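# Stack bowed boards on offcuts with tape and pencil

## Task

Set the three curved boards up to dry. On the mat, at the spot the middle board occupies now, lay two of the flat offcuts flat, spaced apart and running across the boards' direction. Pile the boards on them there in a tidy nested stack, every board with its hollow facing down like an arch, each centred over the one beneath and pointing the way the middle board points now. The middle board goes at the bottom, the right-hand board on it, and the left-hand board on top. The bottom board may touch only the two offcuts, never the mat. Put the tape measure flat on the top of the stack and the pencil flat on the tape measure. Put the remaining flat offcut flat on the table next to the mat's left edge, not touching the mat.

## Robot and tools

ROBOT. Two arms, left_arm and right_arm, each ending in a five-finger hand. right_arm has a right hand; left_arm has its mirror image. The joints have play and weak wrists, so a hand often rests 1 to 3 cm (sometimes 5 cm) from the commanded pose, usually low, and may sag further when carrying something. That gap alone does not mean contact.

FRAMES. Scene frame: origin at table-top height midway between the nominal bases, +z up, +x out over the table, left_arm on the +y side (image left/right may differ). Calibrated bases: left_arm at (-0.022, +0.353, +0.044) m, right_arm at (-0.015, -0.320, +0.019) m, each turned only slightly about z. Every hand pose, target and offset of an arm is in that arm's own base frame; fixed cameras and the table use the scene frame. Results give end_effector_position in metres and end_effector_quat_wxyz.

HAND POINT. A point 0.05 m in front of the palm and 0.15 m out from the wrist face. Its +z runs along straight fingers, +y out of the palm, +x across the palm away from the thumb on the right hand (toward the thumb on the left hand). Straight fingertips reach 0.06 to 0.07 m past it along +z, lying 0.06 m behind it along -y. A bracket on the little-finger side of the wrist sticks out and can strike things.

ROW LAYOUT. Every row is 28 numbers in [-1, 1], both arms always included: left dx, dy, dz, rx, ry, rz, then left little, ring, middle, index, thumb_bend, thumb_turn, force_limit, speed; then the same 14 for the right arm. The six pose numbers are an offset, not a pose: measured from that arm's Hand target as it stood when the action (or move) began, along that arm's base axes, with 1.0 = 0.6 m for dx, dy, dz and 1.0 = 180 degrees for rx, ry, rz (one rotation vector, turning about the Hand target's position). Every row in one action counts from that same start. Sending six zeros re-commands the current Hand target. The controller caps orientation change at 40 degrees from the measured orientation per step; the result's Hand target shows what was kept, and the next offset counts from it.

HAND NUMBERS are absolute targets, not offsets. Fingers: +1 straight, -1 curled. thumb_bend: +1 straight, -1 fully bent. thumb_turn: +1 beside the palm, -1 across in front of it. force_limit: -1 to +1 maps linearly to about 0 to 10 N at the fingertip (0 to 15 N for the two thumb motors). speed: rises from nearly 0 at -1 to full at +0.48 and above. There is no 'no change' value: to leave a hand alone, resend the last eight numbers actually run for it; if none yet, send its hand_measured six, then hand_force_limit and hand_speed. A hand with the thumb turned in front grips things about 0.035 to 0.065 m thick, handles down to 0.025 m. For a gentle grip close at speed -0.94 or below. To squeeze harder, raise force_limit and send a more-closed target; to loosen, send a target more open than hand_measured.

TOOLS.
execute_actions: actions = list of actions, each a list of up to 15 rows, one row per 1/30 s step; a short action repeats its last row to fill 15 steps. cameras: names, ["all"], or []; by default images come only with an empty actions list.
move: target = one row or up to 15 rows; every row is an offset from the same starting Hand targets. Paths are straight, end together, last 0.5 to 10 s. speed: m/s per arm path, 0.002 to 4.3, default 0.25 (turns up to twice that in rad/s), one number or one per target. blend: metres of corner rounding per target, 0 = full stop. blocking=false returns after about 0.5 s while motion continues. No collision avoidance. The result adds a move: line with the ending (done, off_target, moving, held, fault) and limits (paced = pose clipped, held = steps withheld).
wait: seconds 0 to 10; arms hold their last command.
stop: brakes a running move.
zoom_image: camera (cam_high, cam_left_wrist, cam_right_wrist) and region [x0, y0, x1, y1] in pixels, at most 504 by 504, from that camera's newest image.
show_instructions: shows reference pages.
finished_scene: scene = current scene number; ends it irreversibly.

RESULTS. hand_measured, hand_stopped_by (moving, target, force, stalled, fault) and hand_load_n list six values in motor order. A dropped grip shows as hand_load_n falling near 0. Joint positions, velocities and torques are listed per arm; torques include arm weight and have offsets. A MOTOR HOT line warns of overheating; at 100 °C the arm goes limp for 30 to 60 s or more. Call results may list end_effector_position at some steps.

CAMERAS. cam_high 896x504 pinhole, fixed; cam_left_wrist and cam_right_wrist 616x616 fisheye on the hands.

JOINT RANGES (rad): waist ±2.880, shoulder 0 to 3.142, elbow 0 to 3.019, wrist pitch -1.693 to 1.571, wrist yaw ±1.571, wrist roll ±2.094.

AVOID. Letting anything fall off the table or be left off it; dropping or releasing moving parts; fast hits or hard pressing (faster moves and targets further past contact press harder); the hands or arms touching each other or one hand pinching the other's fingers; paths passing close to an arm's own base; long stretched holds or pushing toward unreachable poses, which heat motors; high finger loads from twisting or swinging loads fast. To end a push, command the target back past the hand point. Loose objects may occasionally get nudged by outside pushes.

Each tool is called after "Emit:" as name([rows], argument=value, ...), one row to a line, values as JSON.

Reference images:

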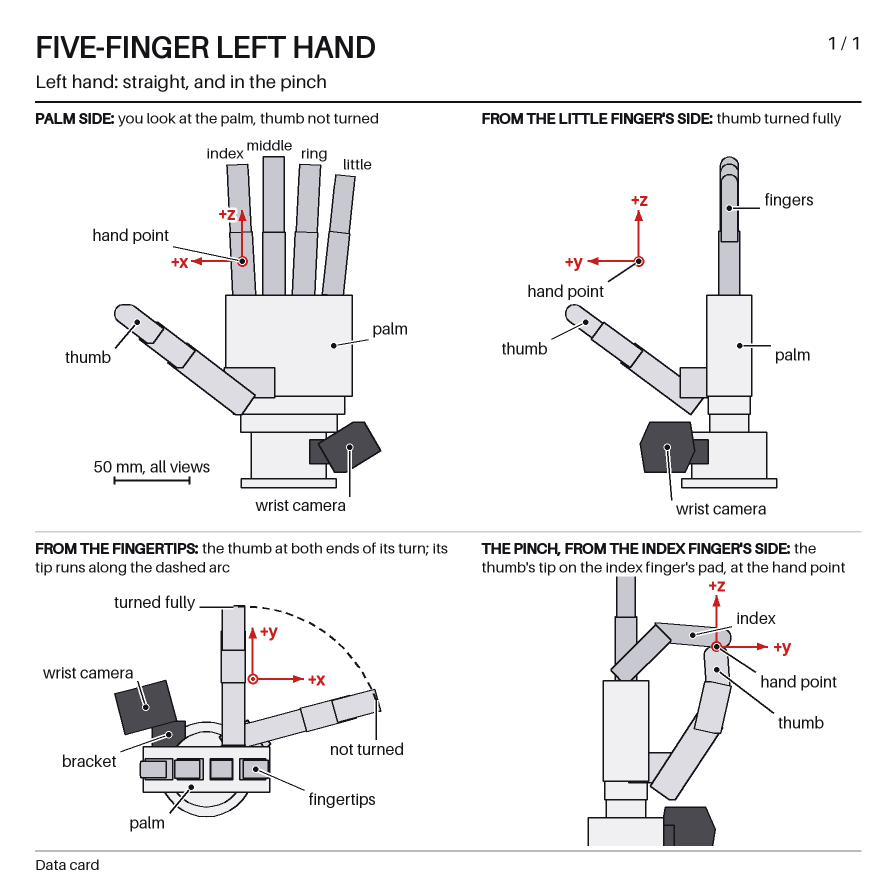

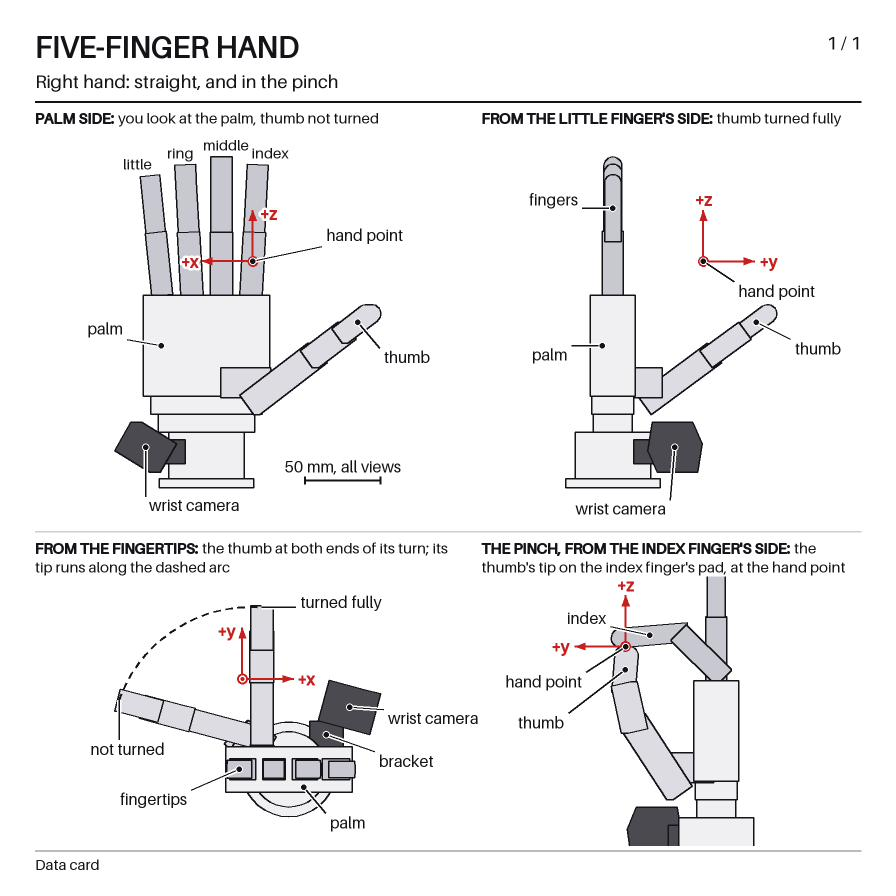

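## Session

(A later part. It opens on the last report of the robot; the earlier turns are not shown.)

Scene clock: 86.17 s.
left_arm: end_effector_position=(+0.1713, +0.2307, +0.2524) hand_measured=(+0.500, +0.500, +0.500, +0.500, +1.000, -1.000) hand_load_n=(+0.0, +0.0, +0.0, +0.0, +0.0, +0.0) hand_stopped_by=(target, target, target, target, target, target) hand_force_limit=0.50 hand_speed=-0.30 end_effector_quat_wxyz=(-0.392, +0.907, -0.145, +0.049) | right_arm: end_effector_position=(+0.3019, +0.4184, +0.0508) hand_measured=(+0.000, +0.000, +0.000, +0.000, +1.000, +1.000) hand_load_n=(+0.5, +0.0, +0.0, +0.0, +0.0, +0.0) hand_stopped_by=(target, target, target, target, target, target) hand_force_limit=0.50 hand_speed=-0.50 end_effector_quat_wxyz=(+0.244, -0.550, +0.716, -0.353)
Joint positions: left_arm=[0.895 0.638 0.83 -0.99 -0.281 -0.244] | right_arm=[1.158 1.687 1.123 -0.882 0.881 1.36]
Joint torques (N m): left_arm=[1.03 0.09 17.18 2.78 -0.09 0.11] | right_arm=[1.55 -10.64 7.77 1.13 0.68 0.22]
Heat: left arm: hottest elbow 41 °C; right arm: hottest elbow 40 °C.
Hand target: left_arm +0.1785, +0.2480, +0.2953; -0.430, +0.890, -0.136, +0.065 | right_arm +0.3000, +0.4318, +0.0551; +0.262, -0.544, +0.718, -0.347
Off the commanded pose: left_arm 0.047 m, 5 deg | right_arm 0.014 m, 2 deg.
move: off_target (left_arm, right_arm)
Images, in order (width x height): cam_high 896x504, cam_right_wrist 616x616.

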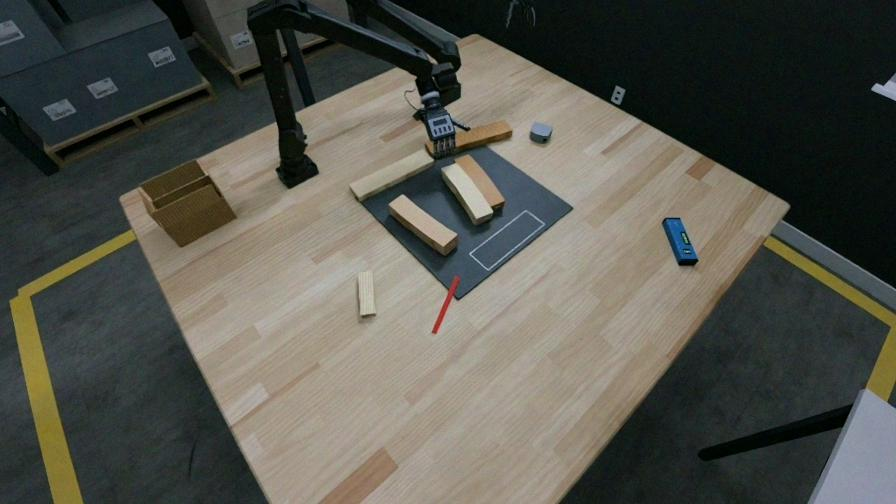

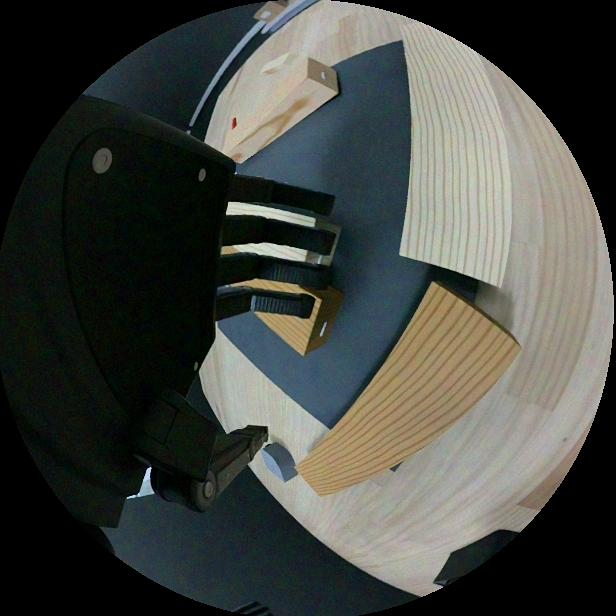

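Emit:
move(target=[0, 0, 0, 0, 0, 0, 0.5, 0.5, 0.5, 0.5, 1, -1, 0.5, -0.3, -0.005, -0.035, -0.062, 0, 0, 0, 0, 0, 0, 0, 1, 1, 0.5, -0.5], speed=0.08, cameras=["cam_right_wrist", "cam_high"])

Emit:
zoom_image(camera="cam_right_wrist", region=[200, 140, 460, 400])

Emit:
zoom_image(camera="cam_high", region=[390, 70, 510, 210])

Scene clock: 89.63 s.
left_arm: end_effector_position=(+0.1713, +0.2307, +0.2524) hand_measured=(+0.500, +0.500, +0.500, +0.500, +1.000, -1.000) hand_load_n=(+0.0, +0.0, +0.0, +0.0, +0.0, +0.0) hand_stopped_by=(target, target, target, target, target, target) hand_force_limit=0.50 hand_speed=-0.30 end_effector_quat_wxyz=(-0.392, +0.907, -0.145, +0.049) | right_arm: end_effector_position=(+0.2953, +0.4033, +0.0170) hand_measured=(+0.000, +0.000, +0.000, +0.000, +1.000, +1.000) hand_load_n=(+0.0, +0.0, +0.0, +0.0, +0.0, +0.0) hand_stopped_by=(target, target, target, target, target, target) hand_force_limit=0.50 hand_speed=-0.50 end_effector_quat_wxyz=(+0.252, -0.546, +0.719, -0.349)
Joint positions: left_arm=[0.895 0.638 0.83 -0.99 -0.281 -0.244] | right_arm=[1.158 1.695 1.022 -0.753 0.881 1.36]
Joint torques (N m): left_arm=[0.62 -0.03 17.16 2.73 -0.11 0.11] | right_arm=[0.73 -10.05 7.09 1.18 0.62 0.07]
Heat: left arm: hottest elbow 41 °C; right arm: hottest elbow 40 °C.
Hand target: left_arm +0.1785, +0.2480, +0.2953; -0.430, +0.890, -0.136, +0.065 | right_arm +0.2970, +0.4108, +0.0179; +0.262, -0.544, +0.718, -0.347
Off the commanded pose: left_arm 0.047 m, 5 deg | right_arm 0.008 m, 1 deg.
move: off_target (left_arm)
Images, in order (width x height): cam_high 896x504, cam_right_wrist 616x616.

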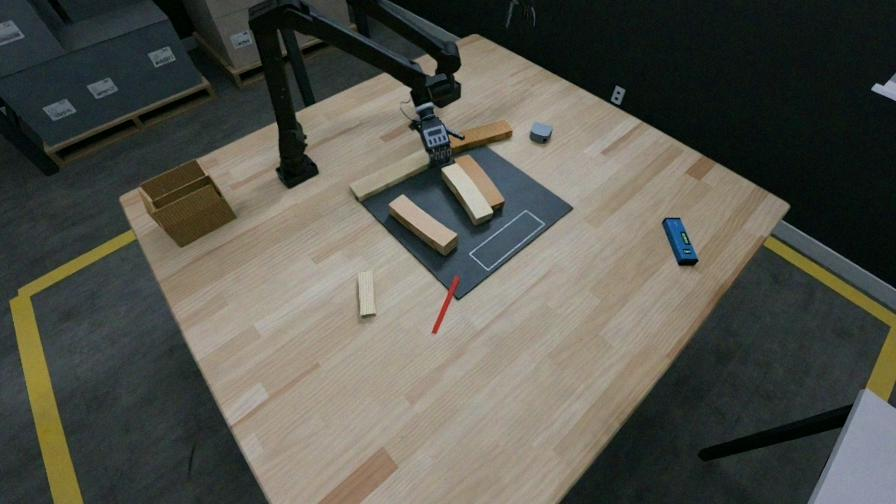

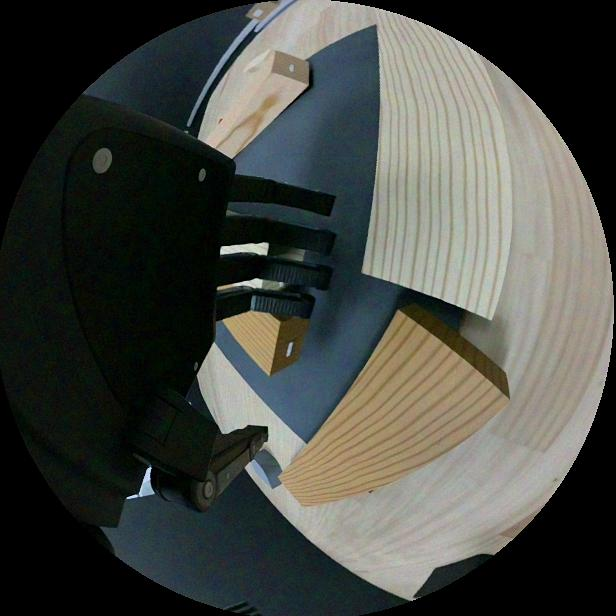

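Scaled by 1.938 from the camera's 616x616 image, which has a finer 880x880 frame.

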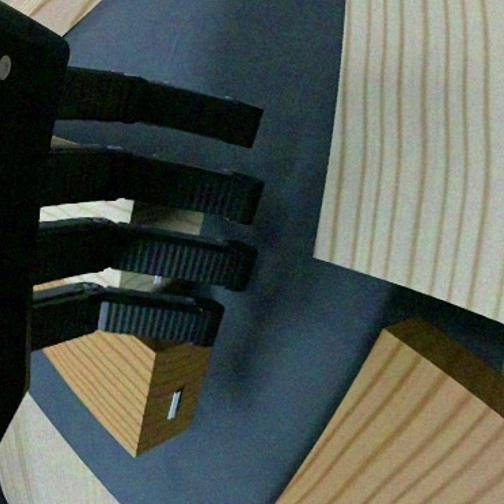

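Scaled by 3.600 from the camera's 896x504 image, which has a finer 1280x720 frame.

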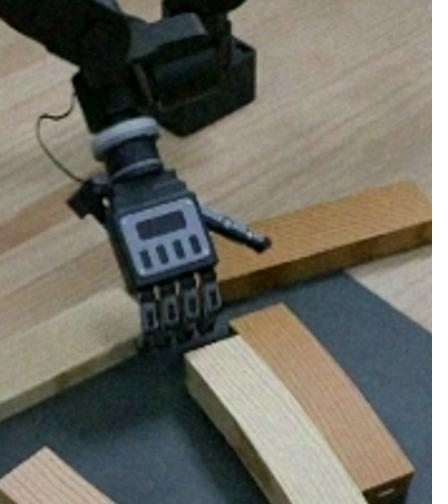

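Emit:
move(target=[0, 0, 0, 0, 0, 0, 0.5, 0.5, 0.5, 0.5, 1, -1, 0.5, -0.3, 0.09, -0.027, -0.012, 0, 0, 0, 0, 0, 0, 0, 1, 1, 0.5, -0.5], speed=0.05, cameras=["cam_right_wrist", "cam_high"])

Emit:
zoom_image(camera="cam_high", region=[390, 110, 530, 250])

Scene clock: 92.70 s.
left_arm: end_effector_position=(+0.1713, +0.2307, +0.2524) hand_measured=(+0.500, +0.500, +0.500, +0.500, +1.000, -1.000) hand_load_n=(+0.0, +0.0, +0.0, +0.0, +0.0, +0.0) hand_stopped_by=(target, target, target, target, target, target) hand_force_limit=0.50 hand_speed=-0.30 end_effector_quat_wxyz=(-0.392, +0.907, -0.145, +0.049) | right_arm: end_effector_position=(+0.3183, +0.4041, +0.0118) hand_measured=(+0.000, +0.000, +0.000, +0.000, +1.000, +1.000) hand_load_n=(+0.0, -5.5, -1.0, +0.0, +0.0, -0.5) hand_stopped_by=(target, target, target, target, target, target) hand_force_limit=0.50 hand_speed=-0.50 end_effector_quat_wxyz=(+0.257, -0.573, +0.699, -0.342)
Joint positions: left_arm=[0.895 0.638 0.83 -0.99 -0.281 -0.244] | right_arm=[1.104 1.699 1.008 -0.612 0.853 1.179]
Joint torques (N m): left_arm=[0.79 -0.5 17.18 2.67 -0.1 0.07] | right_arm=[-3.9 -9.64 7.19 2.35 0.61 0.06]
Heat: left arm: hottest elbow 41 °C; right arm: hottest elbow 40 °C.
Hand target: left_arm +0.1785, +0.2480, +0.2953; -0.430, +0.890, -0.136, +0.065 | right_arm +0.3510, +0.3946, +0.0107; +0.262, -0.544, +0.718, -0.347
Off the commanded pose: left_arm 0.047 m, 5 deg | right_arm 0.034 m, 4 deg.
move: off_target (left_arm, right_arm)
Images, in order (width x height): cam_high 896x504, cam_right_wrist 616x616.

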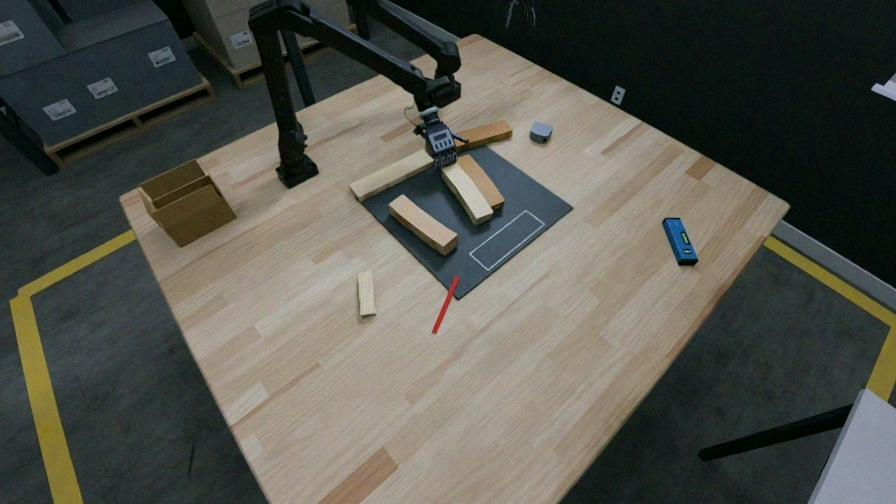

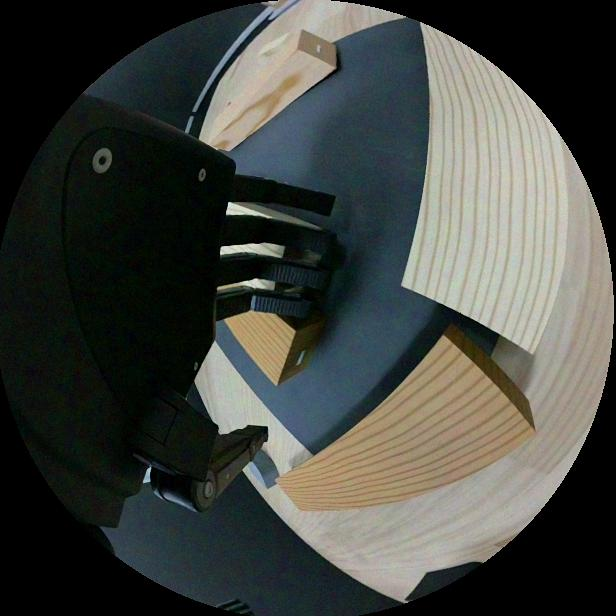

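Scaled by 3.600 from the camera's 896x504 image, which has a finer 1280x720 frame.

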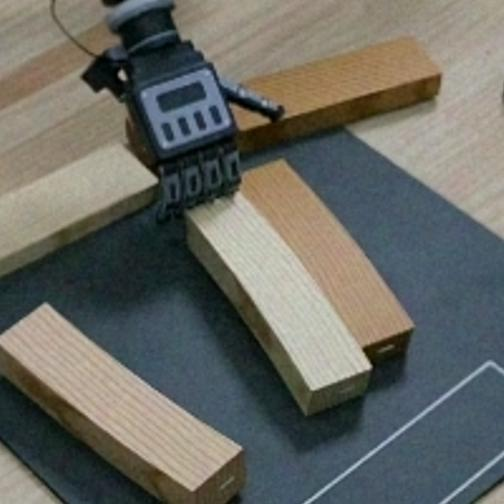

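Emit:
move(target=[0, 0, 0, 0, 0, 0, 0.5, 0.5, 0.5, 0.5, 1, -1, 0.5, -0.3, 0.04, -0.011, 0.0, 0, 0, 0, 0, 0, 0, 0, 1, 1, 0.5, -0.5], speed=0.04, cameras=["cam_right_wrist", "cam_high"])

Emit:
zoom_image(camera="cam_high", region=[390, 110, 530, 250])

Emit:
zoom_image(camera="cam_right_wrist", region=[200, 140, 460, 400])

Scene clock: 96.17 s.
left_arm: end_effector_position=(+0.1713, +0.2307, +0.2524) hand_measured=(+0.500, +0.500, +0.500, +0.500, +1.000, -1.000) hand_load_n=(+0.0, +0.0, +0.0, +0.0, +0.0, +0.0) hand_stopped_by=(target, target, target, target, target, target) hand_force_limit=0.50 hand_speed=-0.30 end_effector_quat_wxyz=(-0.392, +0.907, -0.145, +0.049) | right_arm: end_effector_position=(+0.3515, +0.3942, +0.0130) hand_measured=(+0.000, +0.000, +0.000, +0.000, +1.000, +1.000) hand_load_n=(+0.0, -1.5, -1.0, -1.0, -0.5, +0.0) hand_stopped_by=(target, target, target, target, target, target) hand_force_limit=0.50 hand_speed=-0.50 end_effector_quat_wxyz=(+0.262, -0.559, +0.710, -0.338)
Joint positions: left_arm=[0.895 0.638 0.83 -0.99 -0.281 -0.244] | right_arm=[1.031 1.703 1.008 -0.536 0.833 1.116]
Joint torques (N m): left_arm=[0.32 -0.09 17.16 2.82 -0.12 0.08] | right_arm=[-2.2 -9.11 8.23 1.69 0.66 -0.01]
Heat: left arm: hottest elbow 41 °C; right arm: hottest elbow 39 °C.
Hand target: left_arm +0.1785, +0.2480, +0.2953; -0.430, +0.890, -0.136, +0.065 | right_arm +0.3750, +0.3880, +0.0107; +0.262, -0.544, +0.718, -0.347
Off the commanded pose: left_arm 0.047 m, 5 deg | right_arm 0.024 m, 2 deg.
move: off_target (left_arm, right_arm)
Images, in order (width x height): cam_high 896x504, cam_right_wrist 616x616.

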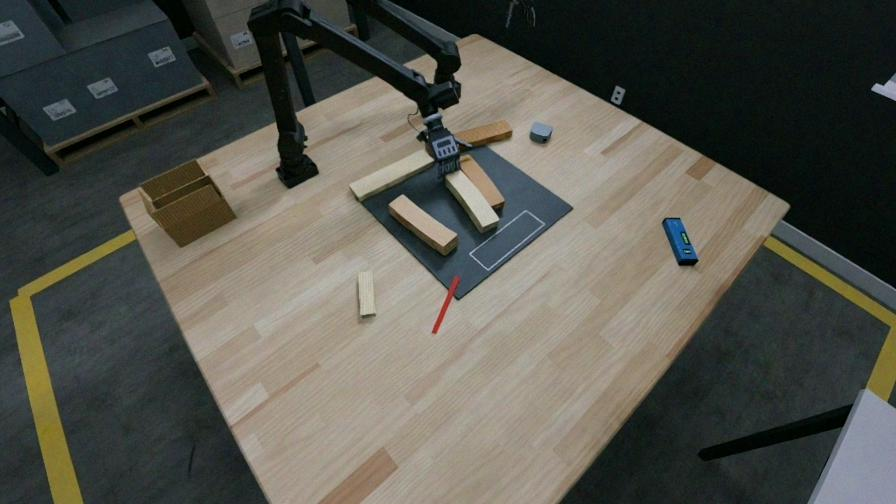

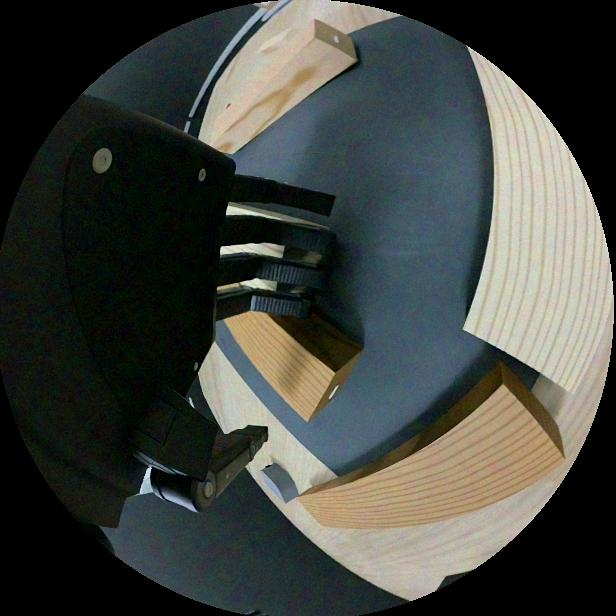

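Scaled by 3.600 from the camera's 896x504 image, which has a finer 1280x720 frame.

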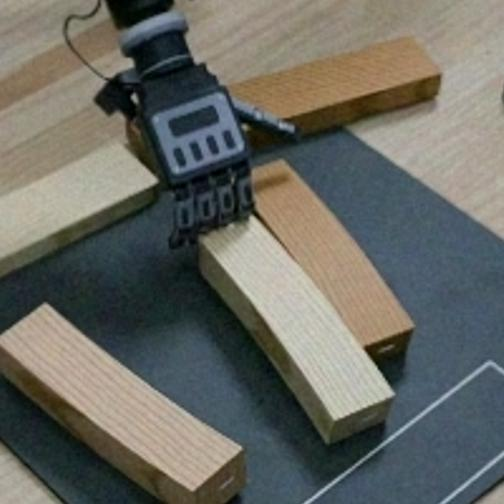

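Scaled by 1.938 from the camera's 616x616 image, which has a finer 880x880 frame.

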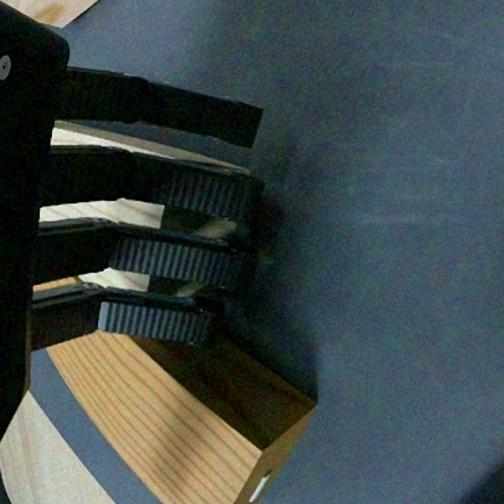

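Emit:
move(target=[0, 0, 0, 0, 0, 0, 0.5, 0.5, 0.5, 0.5, 1, -1, 0.5, -0.3, 0.048, -0.014, 0.0, 0, 0, 0, 0, 0, 0, 0, 1, 1, 0.5, -0.5], speed=0.04, cameras=["cam_right_wrist", "cam_high"])

Emit:
zoom_image(camera="cam_high", region=[390, 110, 530, 250])

Scene clock: 98.67 s.
left_arm: end_effector_position=(+0.1713, +0.2307, +0.2524) hand_measured=(+0.500, +0.500, +0.500, +0.500, +1.000, -1.000) hand_load_n=(+0.0, +0.0, +0.0, +0.0, +0.0, +0.0) hand_stopped_by=(target, target, target, target, target, target) hand_force_limit=0.50 hand_speed=-0.30 end_effector_quat_wxyz=(-0.392, +0.907, -0.145, +0.049) | right_arm: end_effector_position=(+0.3741, +0.3854, +0.0115) hand_measured=(+0.000, +0.000, +0.000, +0.000, +1.000, +1.000) hand_load_n=(+0.0, -1.0, -1.5, -2.5, +0.0, +0.0) hand_stopped_by=(target, target, target, target, target, target) hand_force_limit=0.50 hand_speed=-0.50 end_effector_quat_wxyz=(+0.261, -0.562, +0.708, -0.337)
Joint positions: left_arm=[0.895 0.638 0.83 -0.99 -0.281 -0.244] | right_arm=[0.977 1.709 1.008 -0.473 0.809 1.034]
Joint torques (N m): left_arm=[0.62 -0.56 17.17 2.67 -0.11 0.09] | right_arm=[-2.84 -8.88 9.51 1.7 0.7 -0.01]
Heat: left arm: hottest elbow 42 °C; right arm: hottest elbow 39 °C.
Hand target: left_arm +0.1785, +0.2480, +0.2953; -0.430, +0.890, -0.136, +0.065 | right_arm +0.4038, +0.3796, +0.0107; +0.262, -0.544, +0.718, -0.347
Off the commanded pose: left_arm 0.047 m, 5 deg | right_arm 0.030 m, 3 deg.
move: off_target (left_arm, right_arm)
Images, in order (width x height): cam_high 896x504, cam_right_wrist 616x616.

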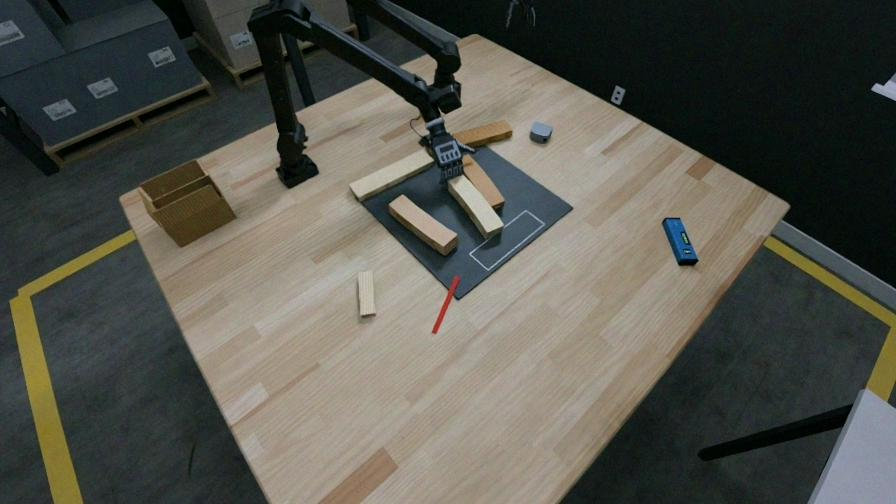

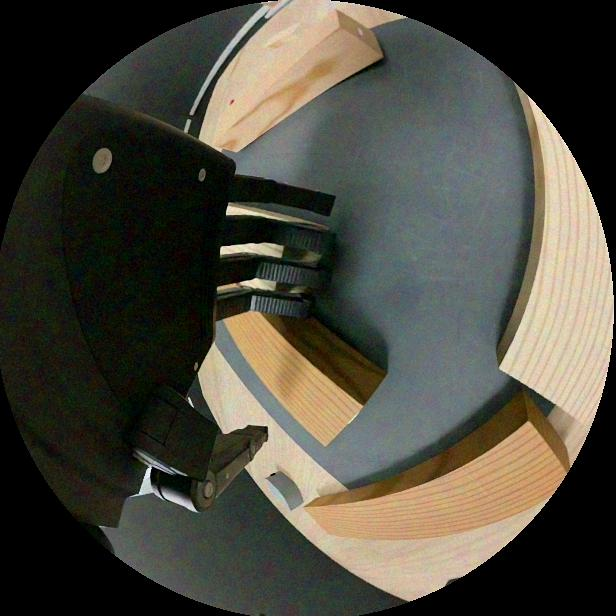

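Scaled by 3.600 from the camera's 896x504 image, which has a finer 1280x720 frame.

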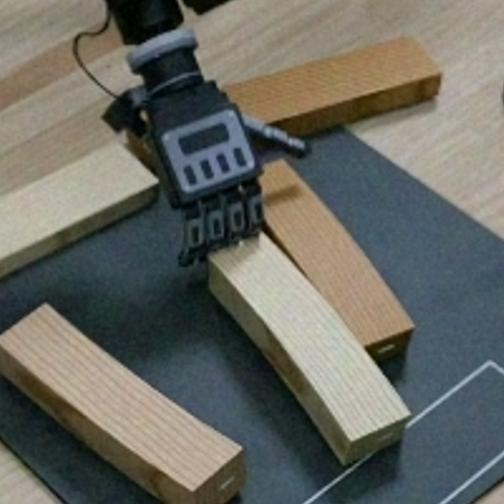

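Emit:
move(target=[0, 0, 0, 0, 0, 0, 0.5, 0.5, 0.5, 0.5, 1, -1, 0.5, -0.3, 0.06, -0.015, 0.002, 0, 0, 0, 0, 0, 0, 0, 1, 1, 0.5, -0.5], speed=0.04, cameras=["cam_right_wrist", "cam_high"])

Emit:
zoom_image(camera="cam_high", region=[390, 110, 530, 250])

Scene clock: 101.33 s.
left_arm: end_effector_position=(+0.1713, +0.2307, +0.2524) hand_measured=(+0.500, +0.500, +0.500, +0.500, +1.000, -1.000) hand_load_n=(+0.0, +0.0, +0.0, +0.0, +0.0, +0.0) hand_stopped_by=(target, target, target, target, target, target) hand_force_limit=0.50 hand_speed=-0.30 end_effector_quat_wxyz=(-0.392, +0.907, -0.145, +0.049) | right_arm: end_effector_position=(+0.3727, +0.3838, +0.0095) hand_measured=(+0.000, -0.002, +0.000, +0.000, +1.000, +1.000) hand_load_n=(+0.0, -8.5, -4.0, -0.5, +0.0, +0.0) hand_stopped_by=(target, target, target, target, target, target) hand_force_limit=0.50 hand_speed=-0.50 end_effector_quat_wxyz=(+0.250, -0.597, +0.684, -0.337)
Joint positions: left_arm=[0.895 0.638 0.83 -0.99 -0.281 -0.244] | right_arm=[0.969 1.707 1.008 -0.456 0.783 0.931]
Joint torques (N m): left_arm=[0.44 0.03 17.21 2.89 -0.11 0.1] | right_arm=[-7.59 -8.12 11.17 3.23 0.67 0.05]
Heat: left arm: hottest elbow 42 °C; right arm: hottest elbow 39 °C.
Hand target: left_arm +0.1785, +0.2480, +0.2953; -0.430, +0.890, -0.136, +0.065 | right_arm +0.4398, +0.3706, +0.0119; +0.262, -0.544, +0.718, -0.347
Off the commanded pose: left_arm 0.047 m, 5 deg | right_arm 0.068 m, 7 deg.
move: off_target (left_arm, right_arm)
Images, in order (width x height): cam_high 896x504, cam_right_wrist 616x616.

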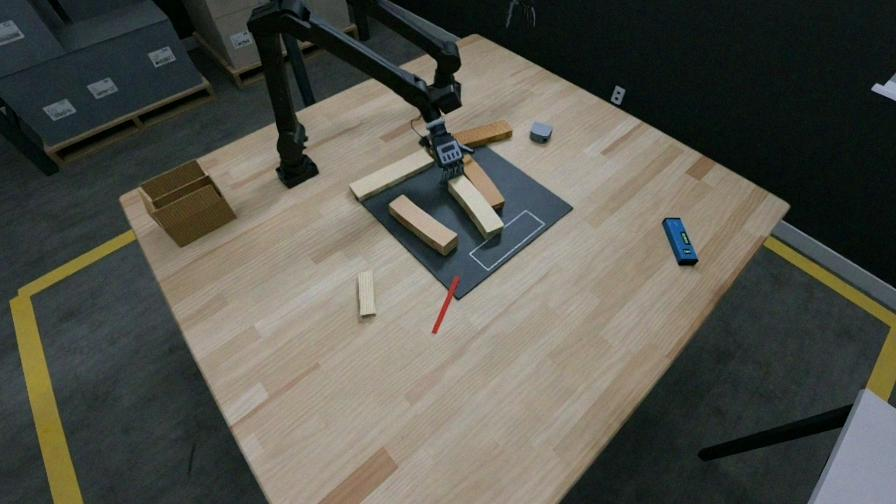

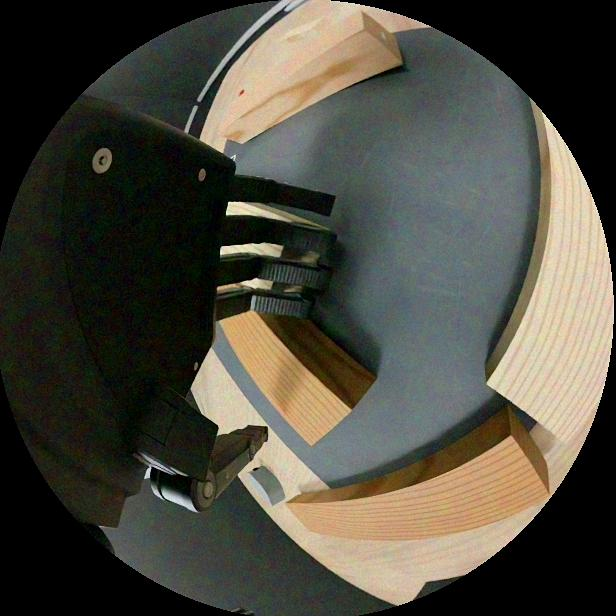

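Scaled by 3.600 from the camera's 896x504 image, which has a finer 1280x720 frame.

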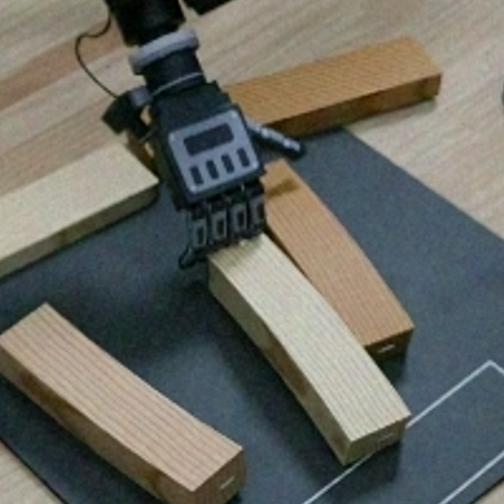

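Emit:
move([
  [0, 0, 0, 0, 0, 0, 0.5, 0.5, 0.5, 0.5, 1, -1, 0.5, -0.3, -0.183, 0.04, 0.017, 0, 0, 0, 0, 0, 0, 0, 1, 1, 0.5, -0.5],
  [0, 0, 0, 0, 0, 0, 0.5, 0.5, 0.5, 0.5, 1, -1, 0.5, -0.3, -0.16, 0.0, 0.27, 0, 0, 0.1, 0, 0, 0, 0, 1, 1, 0.5, -0.5],
  [0, 0, 0, 0, 0, 0, 0.5, 0.5, 0.5, 0.5, 1, -1, 0.5, -0.3, 0.294, -0.051, 0.26, 0, 0, 0.517, 0.5, 0.5, 0.5, 0.5, 1, -1, 0.5, -0.3],
], speed=[0.1, 0.2, 0.25], cameras=["cam_right_wrist", "cam_high"])

Emit:
zoom_image(camera="cam_right_wrist", region=[180, 120, 480, 420])

Emit:
zoom_image(camera="cam_high", region=[390, 90, 530, 250])

Scene clock: 113.63 s.
left_arm: end_effector_position=(+0.1713, +0.2307, +0.2524) hand_measured=(+0.500, +0.500, +0.500, +0.500, +1.000, -1.000) hand_load_n=(+0.0, +0.0, +0.0, +0.0, +0.0, +0.0) hand_stopped_by=(target, target, target, target, target, target) hand_force_limit=0.50 hand_speed=-0.30 end_effector_quat_wxyz=(-0.392, +0.907, -0.145, +0.049) | right_arm: end_effector_position=(+0.5967, +0.3371, +0.1469) hand_measured=(+0.500, +0.500, +0.500, +0.500, +1.000, -1.000) hand_load_n=(+0.0, +0.0, +0.0, +0.0, +0.0, +0.0) hand_stopped_by=(target, target, target, target, target, target) hand_force_limit=0.50 hand_speed=-0.30 end_effector_quat_wxyz=(-0.420, +0.900, -0.114, +0.027)
Joint positions: left_arm=[0.895 0.638 0.83 -0.99 -0.281 -0.244] | right_arm=[0.35 1.98 1.794 -0.838 -0.714 -0.761]
Joint torques (N m): left_arm=[0.73 -0.5 17.17 2.7 -0.11 0.11] | right_arm=[-0.26 -15.5 14.12 0.75 -0.52 -0.01]
Heat: left arm: hottest elbow 43 °C; right arm: hottest elbow 40 °C.
Hand target: left_arm +0.1785, +0.2480, +0.2953; -0.430, +0.890, -0.136, +0.065 | right_arm +0.6162, +0.3400, +0.1679; -0.432, +0.895, -0.099, +0.048
Off the commanded pose: left_arm 0.047 m, 5 deg | right_arm 0.029 m, 3 deg.
move: off_target (left_arm, right_arm); target 3's new numbers were sent with right_arm's hand 0.029 m and 3 deg from that target
Images, in order (width x height): cam_high 896x504, cam_right_wrist 616x616.

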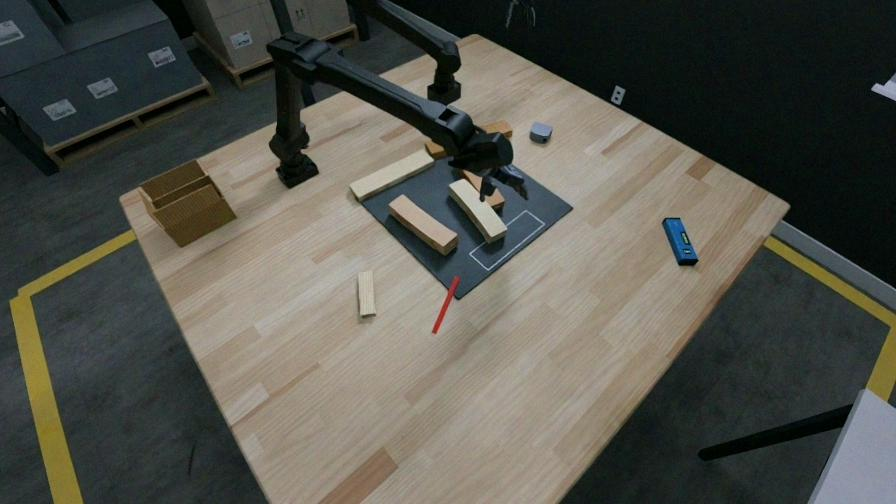

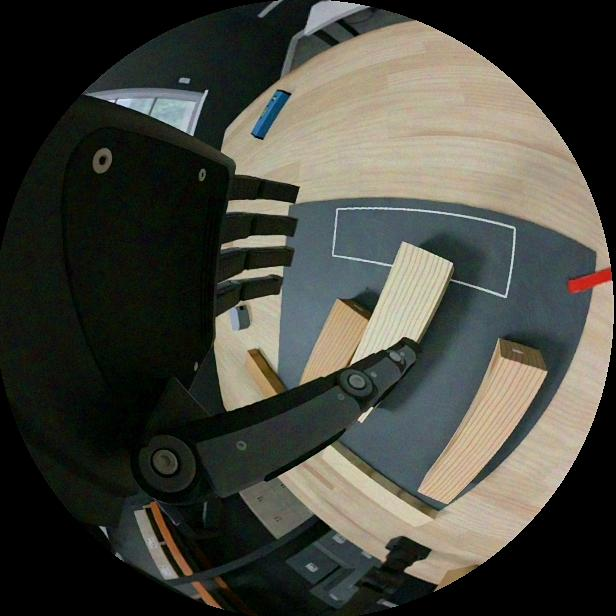

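Scaled by 1.680 from the camera's 616x616 image, which has a finer 880x880 frame.

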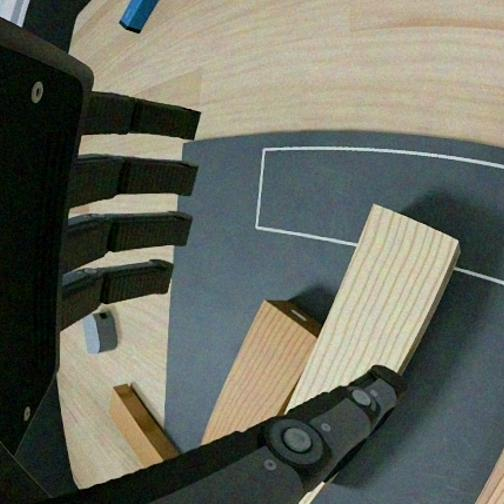

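Scaled by 3.150 from the camera's 896x504 image, which has a finer 1280x720 frame.

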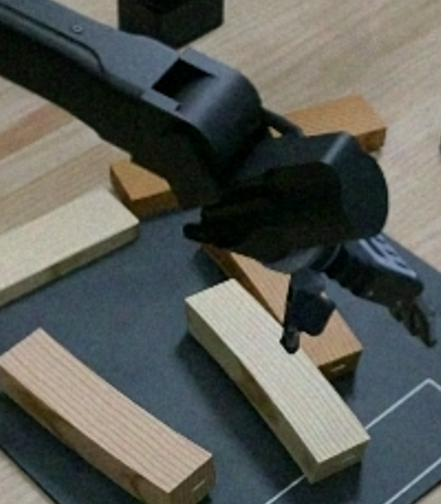

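Emit:
move(target=[0, 0, 0, 0, 0, 0, 0.5, 0.5, 0.5, 0.5, 1, -1, 0.5, -0.3, -0.05, -0.014, -0.15, 0, 0, 0, 0.5, 0.5, 0.5, 0.5, 1, -1, 0.5, -0.3], speed=0.1, cameras=["cam_right_wrist", "cam_high"])

Emit:
zoom_image(camera="cam_right_wrist", region=[180, 120, 480, 420])

Scene clock: 119.17 s.
left_arm: end_effector_position=(+0.1713, +0.2307, +0.2524) hand_measured=(+0.500, +0.500, +0.500, +0.500, +1.000, -1.000) hand_load_n=(-0.5, +0.0, +0.0, +0.0, +0.0, +0.5) hand_stopped_by=(target, target, target, target, target, target) hand_force_limit=0.50 hand_speed=-0.30 end_effector_quat_wxyz=(-0.392, +0.907, -0.145, +0.049) | right_arm: end_effector_position=(+0.5768, +0.3298, +0.0693) hand_measured=(+0.500, +0.500, +0.500, +0.500, +1.000, -1.000) hand_load_n=(+0.0, +0.0, +0.0, +0.0, +0.0, +0.0) hand_stopped_by=(target, target, target, target, target, target) hand_force_limit=0.50 hand_speed=-0.30 end_effector_quat_wxyz=(-0.422, +0.899, -0.112, +0.031)
Joint positions: left_arm=[0.895 0.638 0.83 -0.99 -0.281 -0.244] | right_arm=[0.35 1.98 1.579 -0.612 -0.714 -0.761]
Joint torques (N m): left_arm=[0.5 -0.15 17.16 2.85 -0.14 0.1] | right_arm=[-0.03 -15.97 8.85 1.95 -0.44 0.02]
Heat: left arm: hottest elbow 43 °C; right arm: hottest elbow 40 °C.
Hand target: left_arm +0.1785, +0.2480, +0.2953; -0.430, +0.890, -0.136, +0.065 | right_arm +0.5862, +0.3316, +0.0779; -0.432, +0.895, -0.099, +0.048
Off the commanded pose: left_arm 0.047 m, 5 deg | right_arm 0.013 m, 3 deg.
move: off_target (left_arm, right_arm)
Images, in order (width x height): cam_high 896x504, cam_right_wrist 616x616.

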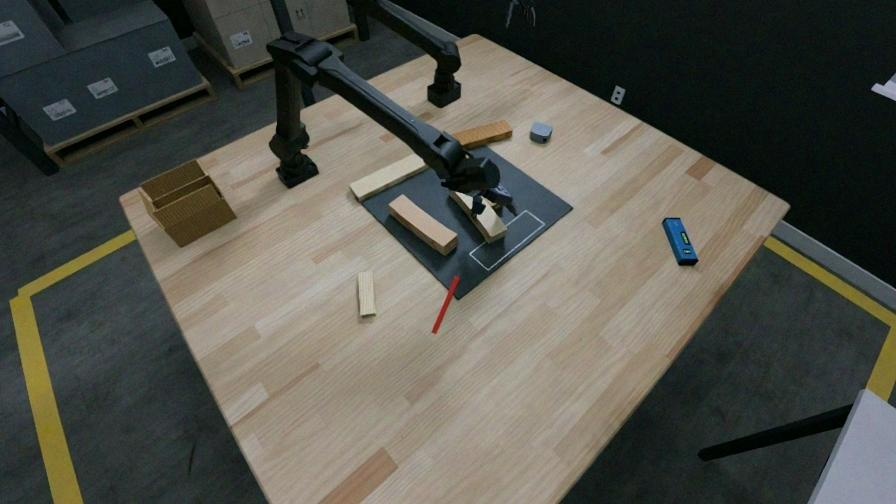

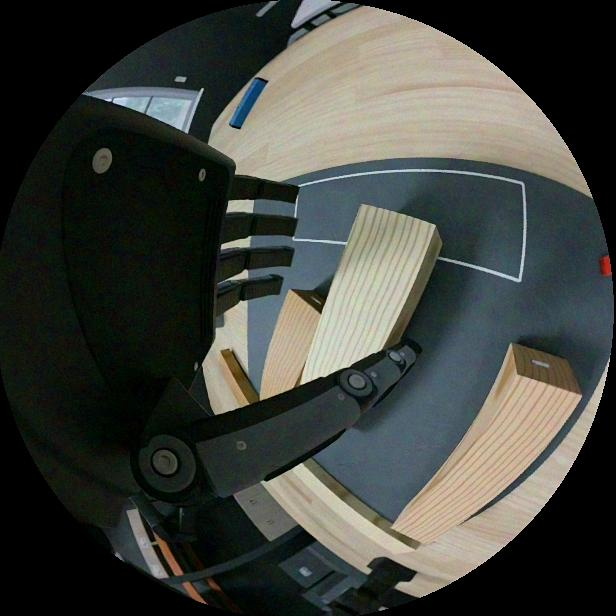

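Scaled by 1.680 from the camera's 616x616 image, which has a finer 880x880 frame.

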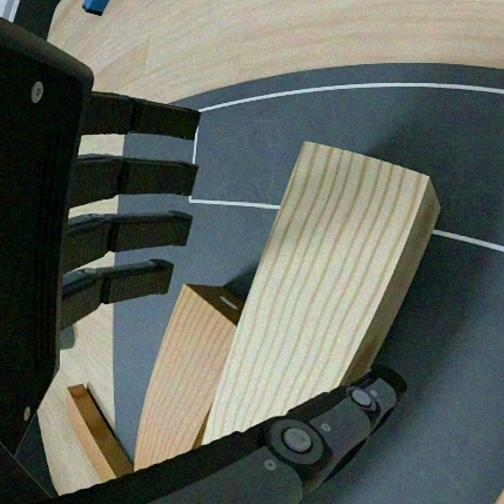

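Emit:
move(target=[0, 0, 0, 0, 0, 0, 0.5, 0.5, 0.5, 0.5, 1, -1, 0.5, -0.3, -0.005, -0.03, -0.05, 0, 0, 0, 0.5, 0.5, 0.5, 0.5, 1, -1, 0.5, -0.3], speed=0.06, cameras=["cam_right_wrist", "cam_high"])

Emit:
zoom_image(camera="cam_right_wrist", region=[180, 120, 480, 420])

Scene clock: 123.40 s.
left_arm: end_effector_position=(+0.1713, +0.2307, +0.2524) hand_measured=(+0.500, +0.500, +0.500, +0.500, +1.000, -1.000) hand_load_n=(+0.0, -0.5, +0.0, +0.0, +0.0, +0.0) hand_stopped_by=(target, target, target, target, target, target) hand_force_limit=0.50 hand_speed=-0.30 end_effector_quat_wxyz=(-0.392, +0.907, -0.145, +0.049) | right_arm: end_effector_position=(+0.5703, +0.3198, +0.0477) hand_measured=(+0.500, +0.500, +0.500, +0.500, +1.000, -1.000) hand_load_n=(+0.0, +0.0, +0.0, +0.0, +0.0, +0.0) hand_stopped_by=(target, target, target, target, target, target) hand_force_limit=0.50 hand_speed=-0.30 end_effector_quat_wxyz=(-0.425, +0.898, -0.105, +0.034)
Joint positions: left_arm=[0.895 0.638 0.83 -0.99 -0.281 -0.244] | right_arm=[0.337 1.98 1.516 -0.554 -0.727 -0.786]
Joint torques (N m): left_arm=[0.79 -0.03 17.21 2.85 -0.16 0.09] | right_arm=[-0.44 -14.92 8.62 1.91 -0.53 -0.04]
Heat: left arm: hottest elbow 44 °C; right arm: hottest elbow 40 °C.
Hand target: left_arm +0.1785, +0.2480, +0.2953; -0.430, +0.890, -0.136, +0.065 | right_arm +0.5832, +0.3136, +0.0479; -0.432, +0.895, -0.099, +0.048
Off the commanded pose: left_arm 0.047 m, 5 deg | right_arm 0.014 m, 2 deg.
move: off_target (left_arm, right_arm)
Images, in order (width x height): cam_high 896x504, cam_right_wrist 616x616.

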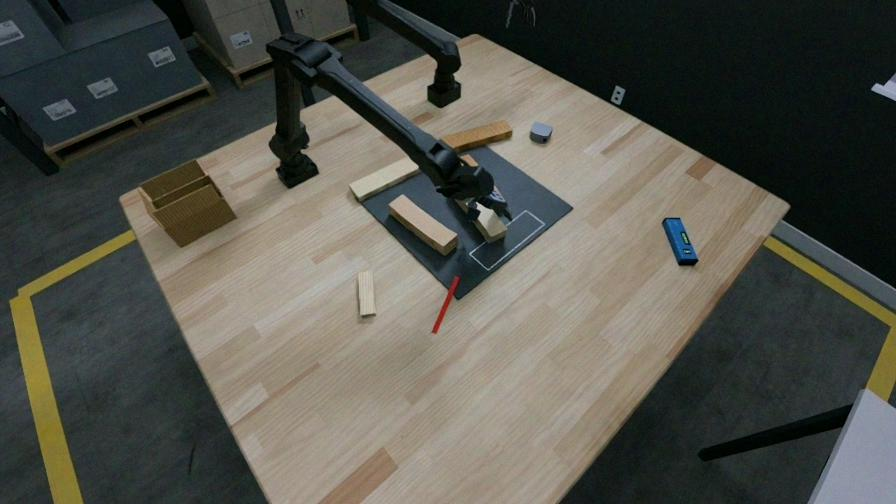

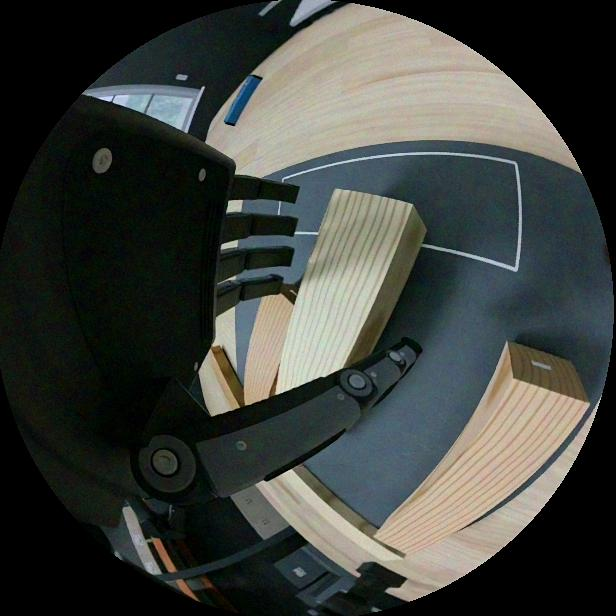

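Scaled by 1.680 from the camera's 616x616 image, which has a finer 880x880 frame.

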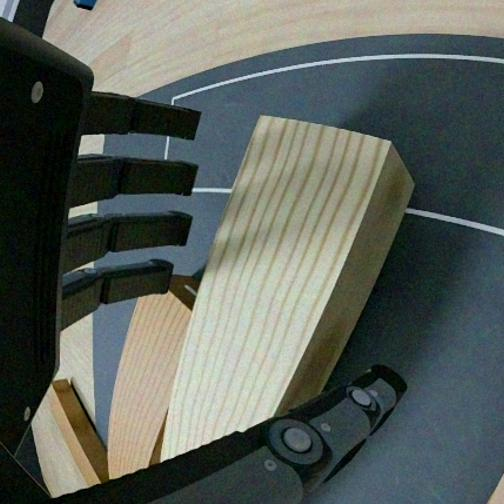

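Emit:
move(target=[0, 0, 0, 0, 0, 0, 0.5, 0.5, 0.5, 0.5, 1, -1, 0.5, -0.3, -0.0, -0.03, 0.0, 0, 0, 0, 0.5, 0.5, 0.5, 0.5, 1, -1, 0.5, -0.3], speed=0.06, cameras=["cam_right_wrist"])

Emit:
zoom_image(camera="cam_right_wrist", region=[180, 120, 480, 420])

Scene clock: 125.97 s.
left_arm: end_effector_position=(+0.1713, +0.2307, +0.2524) hand_measured=(+0.500, +0.500, +0.500, +0.500, +1.000, -1.000) hand_load_n=(+0.0, +0.0, +0.0, +0.0, +0.0, +0.0) hand_stopped_by=(target, target, target, target, target, target) hand_force_limit=0.50 hand_speed=-0.30 end_effector_quat_wxyz=(-0.392, +0.907, -0.145, +0.049) | right_arm: end_effector_position=(+0.5722, +0.3055, +0.0432) hand_measured=(+0.500, +0.500, +0.500, +0.500, +1.000, -1.000) hand_load_n=(+0.0, +0.0, +1.0, +0.0, +0.0, +0.0) hand_stopped_by=(target, target, target, target, target, target) hand_force_limit=0.50 hand_speed=-0.30 end_effector_quat_wxyz=(-0.428, +0.897, -0.103, +0.035)
Joint positions: left_arm=[0.895 0.638 0.83 -0.99 -0.281 -0.244] | right_arm=[0.313 1.98 1.502 -0.554 -0.745 -0.815]
Joint torques (N m): left_arm=[0.97 -0.21 17.18 2.84 -0.12 0.09] | right_arm=[-0.62 -15.68 8.5 1.22 -0.39 -0.05]
Heat: left arm: hottest elbow 44 °C; right arm: hottest elbow 40 °C.
Hand target: left_arm +0.1785, +0.2480, +0.2953; -0.430, +0.890, -0.136, +0.065 | right_arm +0.5832, +0.2956, +0.0479; -0.432, +0.895, -0.099, +0.048
Off the commanded pose: left_arm 0.047 m, 5 deg | right_arm 0.015 m, 2 deg.
move: off_target (left_arm, right_arm)
Images, in order (width x height): cam_right_wrist 616x616.

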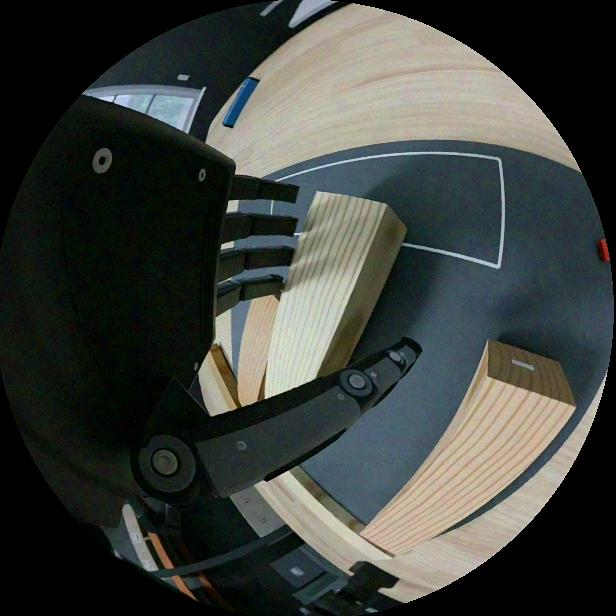

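Scaled by 1.680 from the camera's 616x616 image, which has a finer 880x880 frame.

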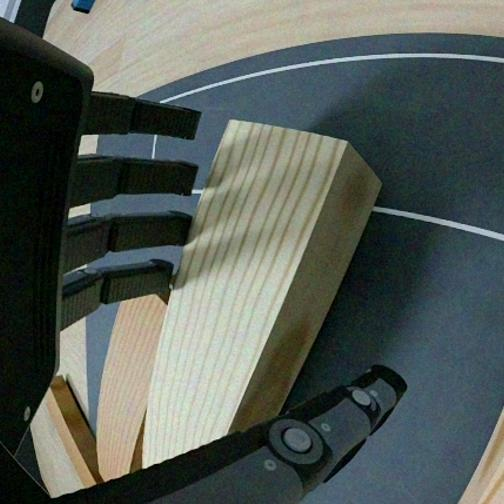

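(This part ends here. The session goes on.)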